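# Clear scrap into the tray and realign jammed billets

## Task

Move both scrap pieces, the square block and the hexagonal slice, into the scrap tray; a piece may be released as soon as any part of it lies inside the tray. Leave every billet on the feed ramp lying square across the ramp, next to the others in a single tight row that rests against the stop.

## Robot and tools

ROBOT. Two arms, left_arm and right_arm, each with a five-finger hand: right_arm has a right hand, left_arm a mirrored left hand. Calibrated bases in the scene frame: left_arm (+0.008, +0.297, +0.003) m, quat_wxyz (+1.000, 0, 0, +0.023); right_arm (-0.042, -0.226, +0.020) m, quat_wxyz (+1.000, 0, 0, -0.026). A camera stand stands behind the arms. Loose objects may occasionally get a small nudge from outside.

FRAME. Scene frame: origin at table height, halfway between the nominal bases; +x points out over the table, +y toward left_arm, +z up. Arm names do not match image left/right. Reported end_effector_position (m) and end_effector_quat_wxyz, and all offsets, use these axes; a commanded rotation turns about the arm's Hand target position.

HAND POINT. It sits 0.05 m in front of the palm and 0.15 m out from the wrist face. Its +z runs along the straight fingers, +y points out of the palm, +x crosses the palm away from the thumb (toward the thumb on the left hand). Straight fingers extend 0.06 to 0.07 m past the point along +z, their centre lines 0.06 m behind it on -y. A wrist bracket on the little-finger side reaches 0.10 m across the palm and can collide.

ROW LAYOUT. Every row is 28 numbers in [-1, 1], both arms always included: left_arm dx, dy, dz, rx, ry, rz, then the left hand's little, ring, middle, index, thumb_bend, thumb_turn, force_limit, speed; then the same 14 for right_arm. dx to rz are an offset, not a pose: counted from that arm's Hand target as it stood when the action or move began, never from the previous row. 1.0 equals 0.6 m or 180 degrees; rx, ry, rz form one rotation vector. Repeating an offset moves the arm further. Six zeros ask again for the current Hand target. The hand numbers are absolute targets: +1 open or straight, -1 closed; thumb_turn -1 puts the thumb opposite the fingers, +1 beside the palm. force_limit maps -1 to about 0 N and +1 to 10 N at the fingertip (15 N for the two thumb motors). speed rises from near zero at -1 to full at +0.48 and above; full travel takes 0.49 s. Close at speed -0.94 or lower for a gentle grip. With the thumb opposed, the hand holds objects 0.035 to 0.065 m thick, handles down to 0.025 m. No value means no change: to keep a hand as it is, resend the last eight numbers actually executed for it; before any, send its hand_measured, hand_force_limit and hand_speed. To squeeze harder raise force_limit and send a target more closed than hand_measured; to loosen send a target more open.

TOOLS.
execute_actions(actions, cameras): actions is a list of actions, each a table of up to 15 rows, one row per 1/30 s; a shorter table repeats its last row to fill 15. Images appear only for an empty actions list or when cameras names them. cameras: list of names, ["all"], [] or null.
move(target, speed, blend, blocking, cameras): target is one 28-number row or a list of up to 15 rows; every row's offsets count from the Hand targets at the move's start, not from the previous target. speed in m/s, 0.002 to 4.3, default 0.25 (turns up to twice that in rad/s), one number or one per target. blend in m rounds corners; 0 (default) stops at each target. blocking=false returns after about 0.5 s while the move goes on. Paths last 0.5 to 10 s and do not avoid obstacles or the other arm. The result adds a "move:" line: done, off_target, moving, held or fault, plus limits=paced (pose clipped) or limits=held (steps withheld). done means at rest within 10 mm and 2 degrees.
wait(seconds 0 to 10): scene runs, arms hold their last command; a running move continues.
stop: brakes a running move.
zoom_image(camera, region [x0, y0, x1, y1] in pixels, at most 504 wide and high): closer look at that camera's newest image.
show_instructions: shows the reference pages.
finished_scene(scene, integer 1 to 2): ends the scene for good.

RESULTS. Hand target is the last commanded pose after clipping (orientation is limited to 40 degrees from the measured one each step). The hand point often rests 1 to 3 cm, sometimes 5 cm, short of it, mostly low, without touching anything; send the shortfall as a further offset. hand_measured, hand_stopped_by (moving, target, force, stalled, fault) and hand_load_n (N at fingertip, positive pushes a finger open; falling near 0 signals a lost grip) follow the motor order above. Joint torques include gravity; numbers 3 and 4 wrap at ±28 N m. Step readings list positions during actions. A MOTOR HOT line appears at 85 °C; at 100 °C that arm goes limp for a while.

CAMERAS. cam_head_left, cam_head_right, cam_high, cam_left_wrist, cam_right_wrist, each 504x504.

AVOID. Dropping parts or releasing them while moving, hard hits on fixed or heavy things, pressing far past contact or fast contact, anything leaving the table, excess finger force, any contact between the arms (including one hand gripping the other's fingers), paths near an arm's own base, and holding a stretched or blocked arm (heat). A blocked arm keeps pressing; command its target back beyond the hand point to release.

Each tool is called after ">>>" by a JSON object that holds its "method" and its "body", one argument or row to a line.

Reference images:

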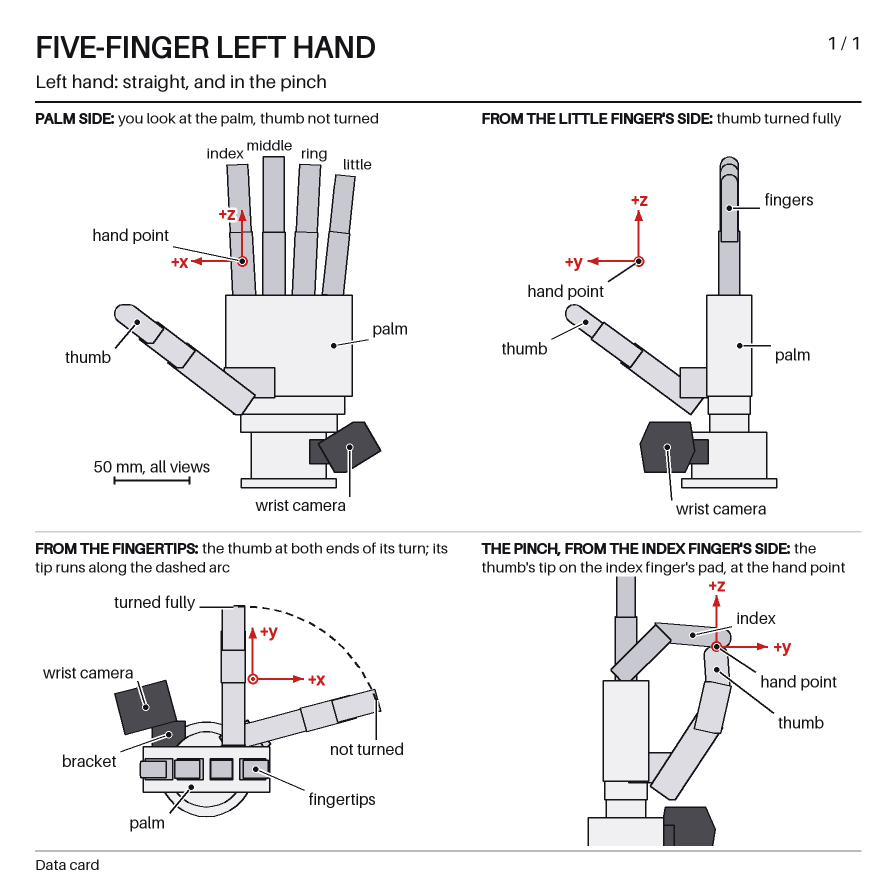

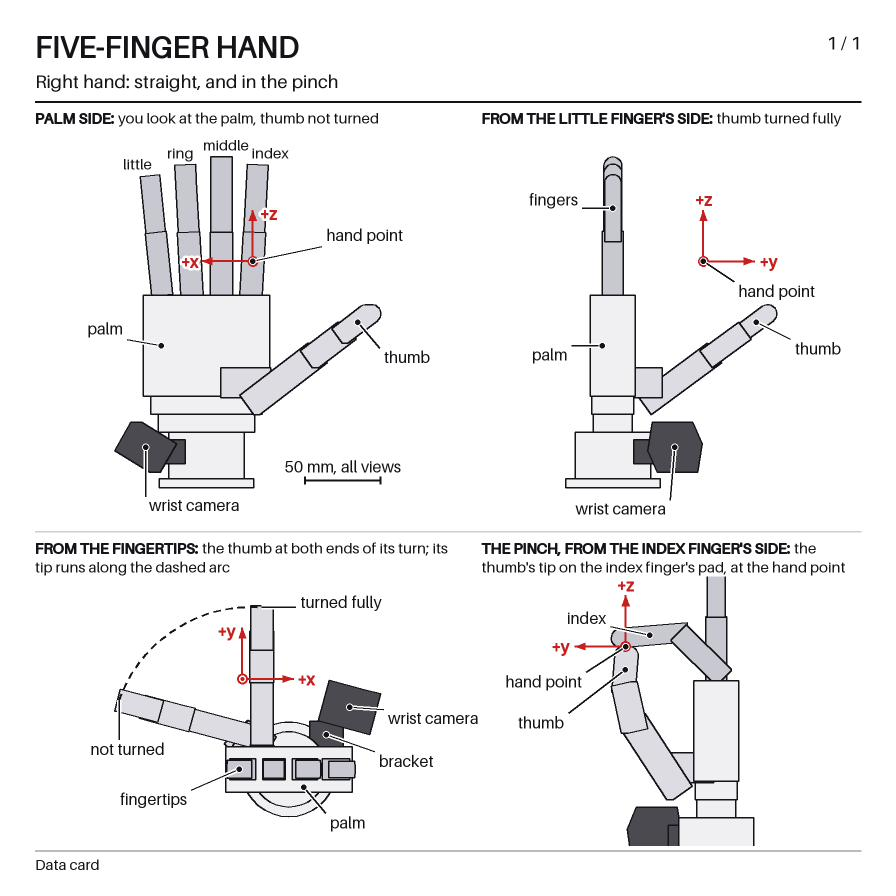

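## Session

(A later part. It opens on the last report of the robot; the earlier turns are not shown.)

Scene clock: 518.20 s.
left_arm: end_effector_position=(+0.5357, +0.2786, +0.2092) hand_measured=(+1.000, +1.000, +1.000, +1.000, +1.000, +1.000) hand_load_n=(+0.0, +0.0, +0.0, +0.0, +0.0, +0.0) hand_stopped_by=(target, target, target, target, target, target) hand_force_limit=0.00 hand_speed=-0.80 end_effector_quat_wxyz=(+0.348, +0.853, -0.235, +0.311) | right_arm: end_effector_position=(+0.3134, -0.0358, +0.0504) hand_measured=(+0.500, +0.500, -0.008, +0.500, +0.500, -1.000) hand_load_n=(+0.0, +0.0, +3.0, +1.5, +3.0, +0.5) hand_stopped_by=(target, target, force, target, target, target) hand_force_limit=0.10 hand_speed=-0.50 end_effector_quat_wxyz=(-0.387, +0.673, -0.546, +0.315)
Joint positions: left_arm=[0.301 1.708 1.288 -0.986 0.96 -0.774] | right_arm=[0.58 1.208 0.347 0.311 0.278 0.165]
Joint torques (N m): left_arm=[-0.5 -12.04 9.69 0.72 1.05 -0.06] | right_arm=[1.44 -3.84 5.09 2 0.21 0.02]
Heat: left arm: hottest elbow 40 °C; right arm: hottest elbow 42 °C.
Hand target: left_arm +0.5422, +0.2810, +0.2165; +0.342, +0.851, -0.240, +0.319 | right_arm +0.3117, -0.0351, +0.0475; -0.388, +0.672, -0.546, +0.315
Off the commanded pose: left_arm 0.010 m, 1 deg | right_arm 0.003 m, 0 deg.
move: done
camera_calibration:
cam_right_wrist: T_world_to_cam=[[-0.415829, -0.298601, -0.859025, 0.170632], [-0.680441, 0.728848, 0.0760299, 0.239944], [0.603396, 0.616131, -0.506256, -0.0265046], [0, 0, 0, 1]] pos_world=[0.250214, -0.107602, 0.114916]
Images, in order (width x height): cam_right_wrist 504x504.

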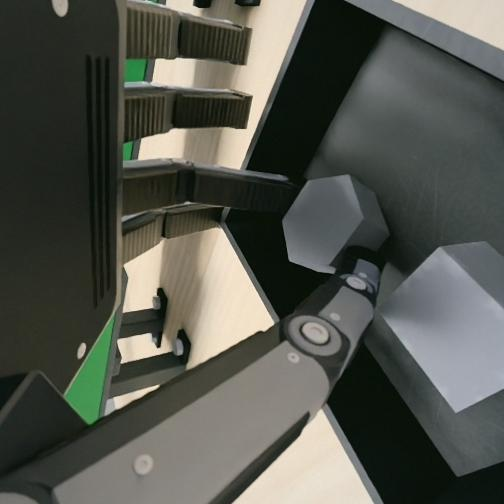

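>>> {"method": "move", "body": {
  "target": [
    [0,0,0,0,0,0,1,1,1,1,1,1,0,-0.8,0,0,0.0,0,0,0,0.8,0.8,-0.35,0.9,0.5,-1,0.1,-0.5],
    [0,0,0,0,0,0,1,1,1,1,1,1,0,-0.8,-0.002,0,-0.025,0,0,0,0.8,0.8,-0.35,0.9,0.5,-1,0.1,-0.5]
  ],
  "speed": 0.05,
  "cameras": ["cam_right_wrist","cam_high"]
}}

Scene clock: 529.47 s.
left_arm: end_effector_position=(+0.5357, +0.2786, +0.2092) hand_measured=(+1.000, +1.000, +1.000, +1.000, +1.000, +1.000) hand_load_n=(+0.0, +0.0, +0.0, +0.0, +0.0, +0.0) hand_stopped_by=(target, target, target, target, target, target) hand_force_limit=0.00 hand_speed=-0.80 end_effector_quat_wxyz=(+0.348, +0.853, -0.235, +0.311) | right_arm: end_effector_position=(+0.3156, -0.0349, +0.0410) hand_measured=(+0.800, +0.800, -0.008, +0.900, +0.500, -1.000) hand_load_n=(+0.5, +0.0, +2.5, -0.5, +3.0, +0.5) hand_stopped_by=(target, target, force, target, target, target) hand_force_limit=0.10 hand_speed=-0.50 end_effector_quat_wxyz=(-0.393, +0.669, -0.545, +0.318)
Joint positions: left_arm=[0.301 1.708 1.288 -0.986 0.96 -0.774] | right_arm=[0.58 1.258 0.331 0.392 0.279 0.165]
Joint torques (N m): left_arm=[-0.44 -11.63 9.77 0.42 1.02 -0.08] | right_arm=[1.55 -3.49 4.51 1.88 0.22 0.03]
Heat: left arm: hottest elbow 40 °C; right arm: hottest elbow 41 °C.
Hand target: left_arm +0.5422, +0.2810, +0.2165; +0.342, +0.851, -0.240, +0.319 | right_arm +0.3106, -0.0350, +0.0326; -0.388, +0.672, -0.546, +0.315
Off the commanded pose: left_arm 0.010 m, 1 deg | right_arm 0.010 m, 1 deg.
move: done
camera_calibration:
cam_right_wrist: T_world_to_cam=[[-0.403842, -0.291694, -0.867079, 0.160641], [-0.680578, 0.72916, 0.0716829, 0.241809], [0.61133, 0.619064, -0.492986, -0.0361209], [0, 0, 0, 1]] pos_world=[0.251526, -0.107099, 0.104148]
Images, in order (width x height): cam_high 504x504, cam_right_wrist 504x504.

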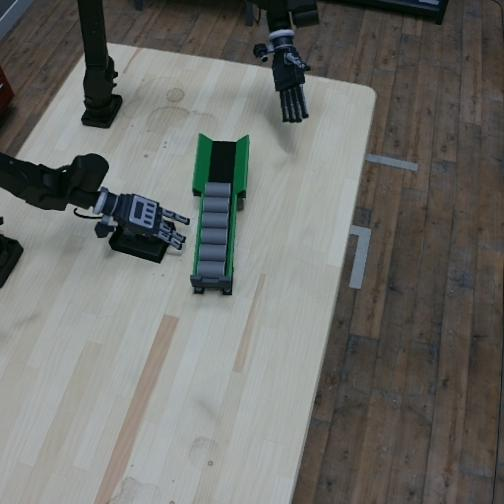

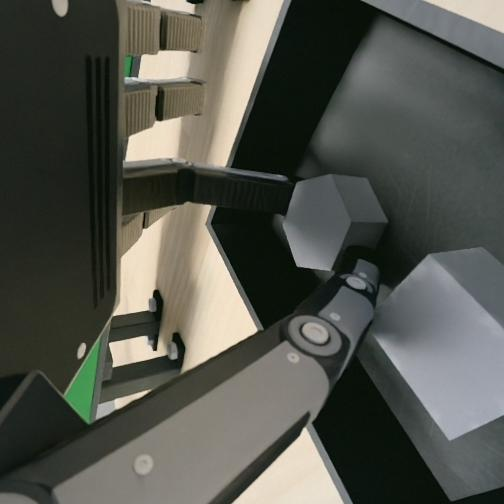

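>>> {"method": "move", "body": {
  "target": [
    [0,0,0,0,0,0,1,1,1,1,1,1,0,-0.8,0,0,0.007,0,0,0,0.8,0.8,0.3,0.9,0.5,-1,0.1,-0.9]
  ],
  "speed": 0.05,
  "cameras": ["cam_right_wrist"]
}}

Scene clock: 535.57 s.
left_arm: end_effector_position=(+0.5357, +0.2786, +0.2092) hand_measured=(+1.000, +1.000, +1.000, +1.000, +1.000, +1.000) hand_load_n=(+0.0, +0.0, +0.0, +0.0, +0.0, +0.0) hand_stopped_by=(target, target, target, target, target, target) hand_force_limit=0.00 hand_speed=-0.80 end_effector_quat_wxyz=(+0.348, +0.853, -0.235, +0.311) | right_arm: end_effector_position=(+0.3129, -0.0335, +0.0397) hand_measured=(+0.800, +0.800, +0.298, +0.900, +0.500, -1.000) hand_load_n=(+0.0, +0.0, -9.0, +0.0, -4.0, -2.0) hand_stopped_by=(target, target, target, target, target, target) hand_force_limit=0.10 hand_speed=-0.90 end_effector_quat_wxyz=(-0.394, +0.669, -0.547, +0.314)
Joint positions: left_arm=[0.301 1.708 1.288 -0.986 0.96 -0.774] | right_arm=[0.585 1.257 0.328 0.391 0.279 0.175]
Joint torques (N m): left_arm=[0.03 -11.87 9.5 0.46 1.06 -0.06] | right_arm=[1.2 -4.6 5.11 1.16 0.24 -0.04]
Heat: left arm: hottest elbow 40 °C; right arm: hottest elbow 41 °C.
Hand target: left_arm +0.5422, +0.2810, +0.2165; +0.342, +0.851, -0.240, +0.319 | right_arm +0.3104, -0.0350, +0.0367; -0.388, +0.672, -0.546, +0.315
Off the commanded pose: left_arm 0.010 m, 1 deg | right_arm 0.004 m, 1 deg.
move: done
camera_calibration:
cam_right_wrist: T_world_to_cam=[[-0.408344, -0.286888, -0.866574, 0.160379], [-0.680708, 0.728208, 0.0796811, 0.238718], [0.608187, 0.622421, -0.492647, -0.0349131], [0, 0, 0, 1]] pos_world=[0.249221, -0.106095, 0.102759]
Images, in order (width x height): cam_right_wrist 504x504.

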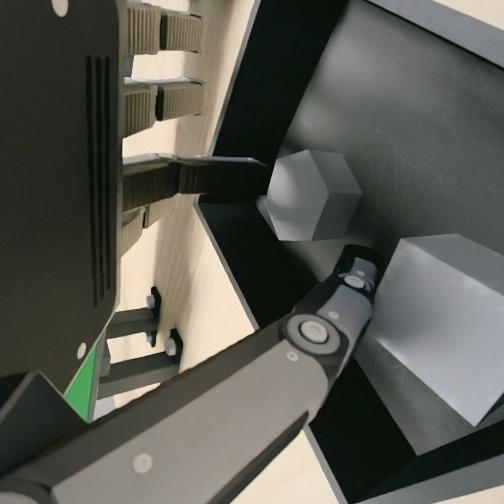

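>>> {"method": "move", "body": {
  "target": [
    [0,0,0,0,0,0,1,1,1,1,1,1,0,-0.8,0,0,0.0,0,0,0,0.8,0.8,0.18,0.9,0.5,-1,0.1,-0.8],
    [0,0,0,0,0,0,1,1,1,1,1,1,0,-0.8,-0.005,0,0.08,0,0,0,0.8,0.8,0.18,0.9,0.5,-1,0.1,-0.8],
    [0,0,0,0,0,0,1,1,1,1,1,1,0,-0.8,-0.01,-0.02,0.3,0,0,0,0.8,0.8,0.18,0.9,0.5,-1,0.1,-0.8]
  ],
  "speed": 0.08,
  "cameras": ["cam_right_wrist","cam_high","cam_head_left"]
}}

>>> {"method": "zoom_image", "body": {
  "camera": "cam_high",
  "region": [90, 120, 270, 300]
}}

>>> {"method": "zoom_image", "body": {
  "camera": "cam_head_left",
  "region": [220, 180, 360, 300]
}}

Scene clock: 549.40 s.
left_arm: end_effector_position=(+0.5357, +0.2786, +0.2092) hand_measured=(+1.000, +1.000, +1.000, +1.000, +1.000, +1.000) hand_load_n=(+0.0, +0.0, +0.0, +0.5, +0.0, +0.0) hand_stopped_by=(target, target, target, target, target, target) hand_force_limit=0.00 hand_speed=-0.80 end_effector_quat_wxyz=(+0.348, +0.853, -0.235, +0.311) | right_arm: end_effector_position=(+0.2904, -0.0503, +0.1831) hand_measured=(+0.800, +0.800, +0.180, +0.900, +0.500, -1.000) hand_load_n=(+0.0, -0.5, +0.0, -0.5, +0.0, +0.0) hand_stopped_by=(target, target, target, target, target, target) hand_force_limit=0.10 hand_speed=-0.80 end_effector_quat_wxyz=(-0.368, +0.685, -0.551, +0.304)
Joint positions: left_arm=[0.301 1.708 1.288 -0.986 0.96 -0.774] | right_arm=[0.57 0.814 0.574 -0.359 0.263 0.164]
Joint torques (N m): left_arm=[-0.15 -12.16 9.77 0.55 1.02 -0.01] | right_arm=[0.09 -2.78 12.21 1.02 -0.02 -0.09]
Heat: left arm: hottest elbow 40 °C; right arm: hottest elbow 42 °C.
Hand target: left_arm +0.5422, +0.2810, +0.2165; +0.342, +0.851, -0.240, +0.319 | right_arm +0.3045, -0.0471, +0.2168; -0.388, +0.672, -0.546, +0.315
Off the commanded pose: left_arm 0.010 m, 1 deg | right_arm 0.037 m, 3 deg.
move: off_target (right_arm)
camera_calibration:
cam_right_wrist: T_world_to_cam=[[-0.453624, -0.316236, -0.833199, 0.27615], [-0.679122, 0.728058, 0.0934081, 0.221169], [0.577078, 0.608215, -0.545027, 0.0777936], [0, 0, 0, 1]] pos_world=[0.230576, -0.121011, 0.251828]
Images, in order (width x height): cam_head_left 504x504, cam_high 504x504, cam_right_wrist 504x504.

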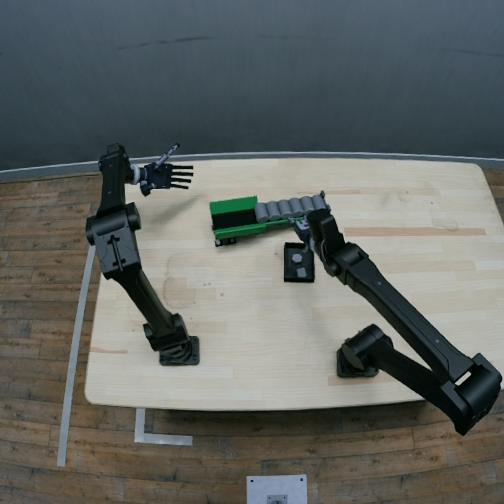

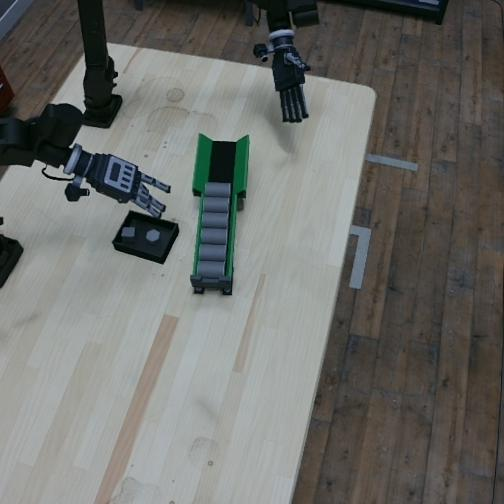

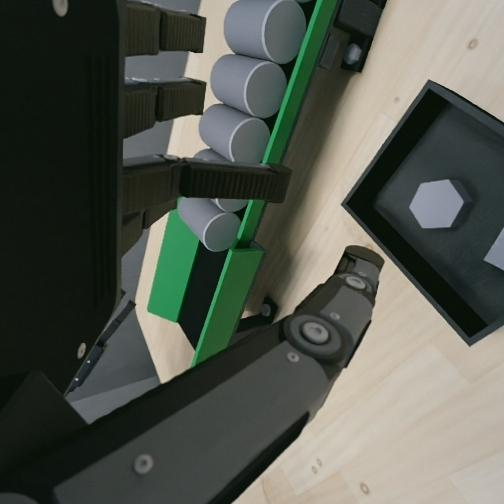

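Scaled by 2.800 from the camera's 504x504 image, which has a finer 720x720 frame.

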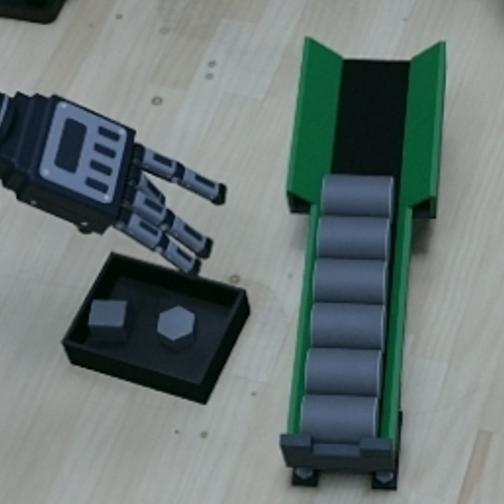

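Scaled by 3.600 from the camera's 504x504 image, which has a finer 720x720 frame.

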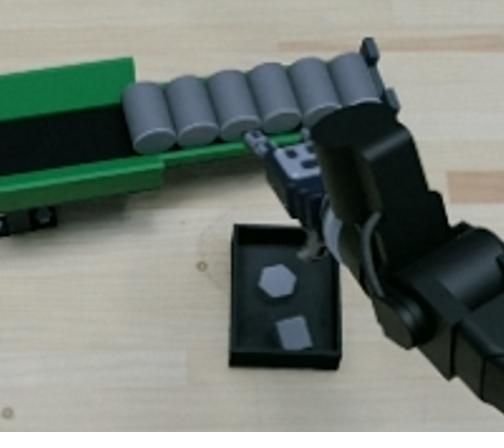

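>>> {"method": "finished_scene", "body": {
  "scene": 1
}}

The scene is finished: the task was done.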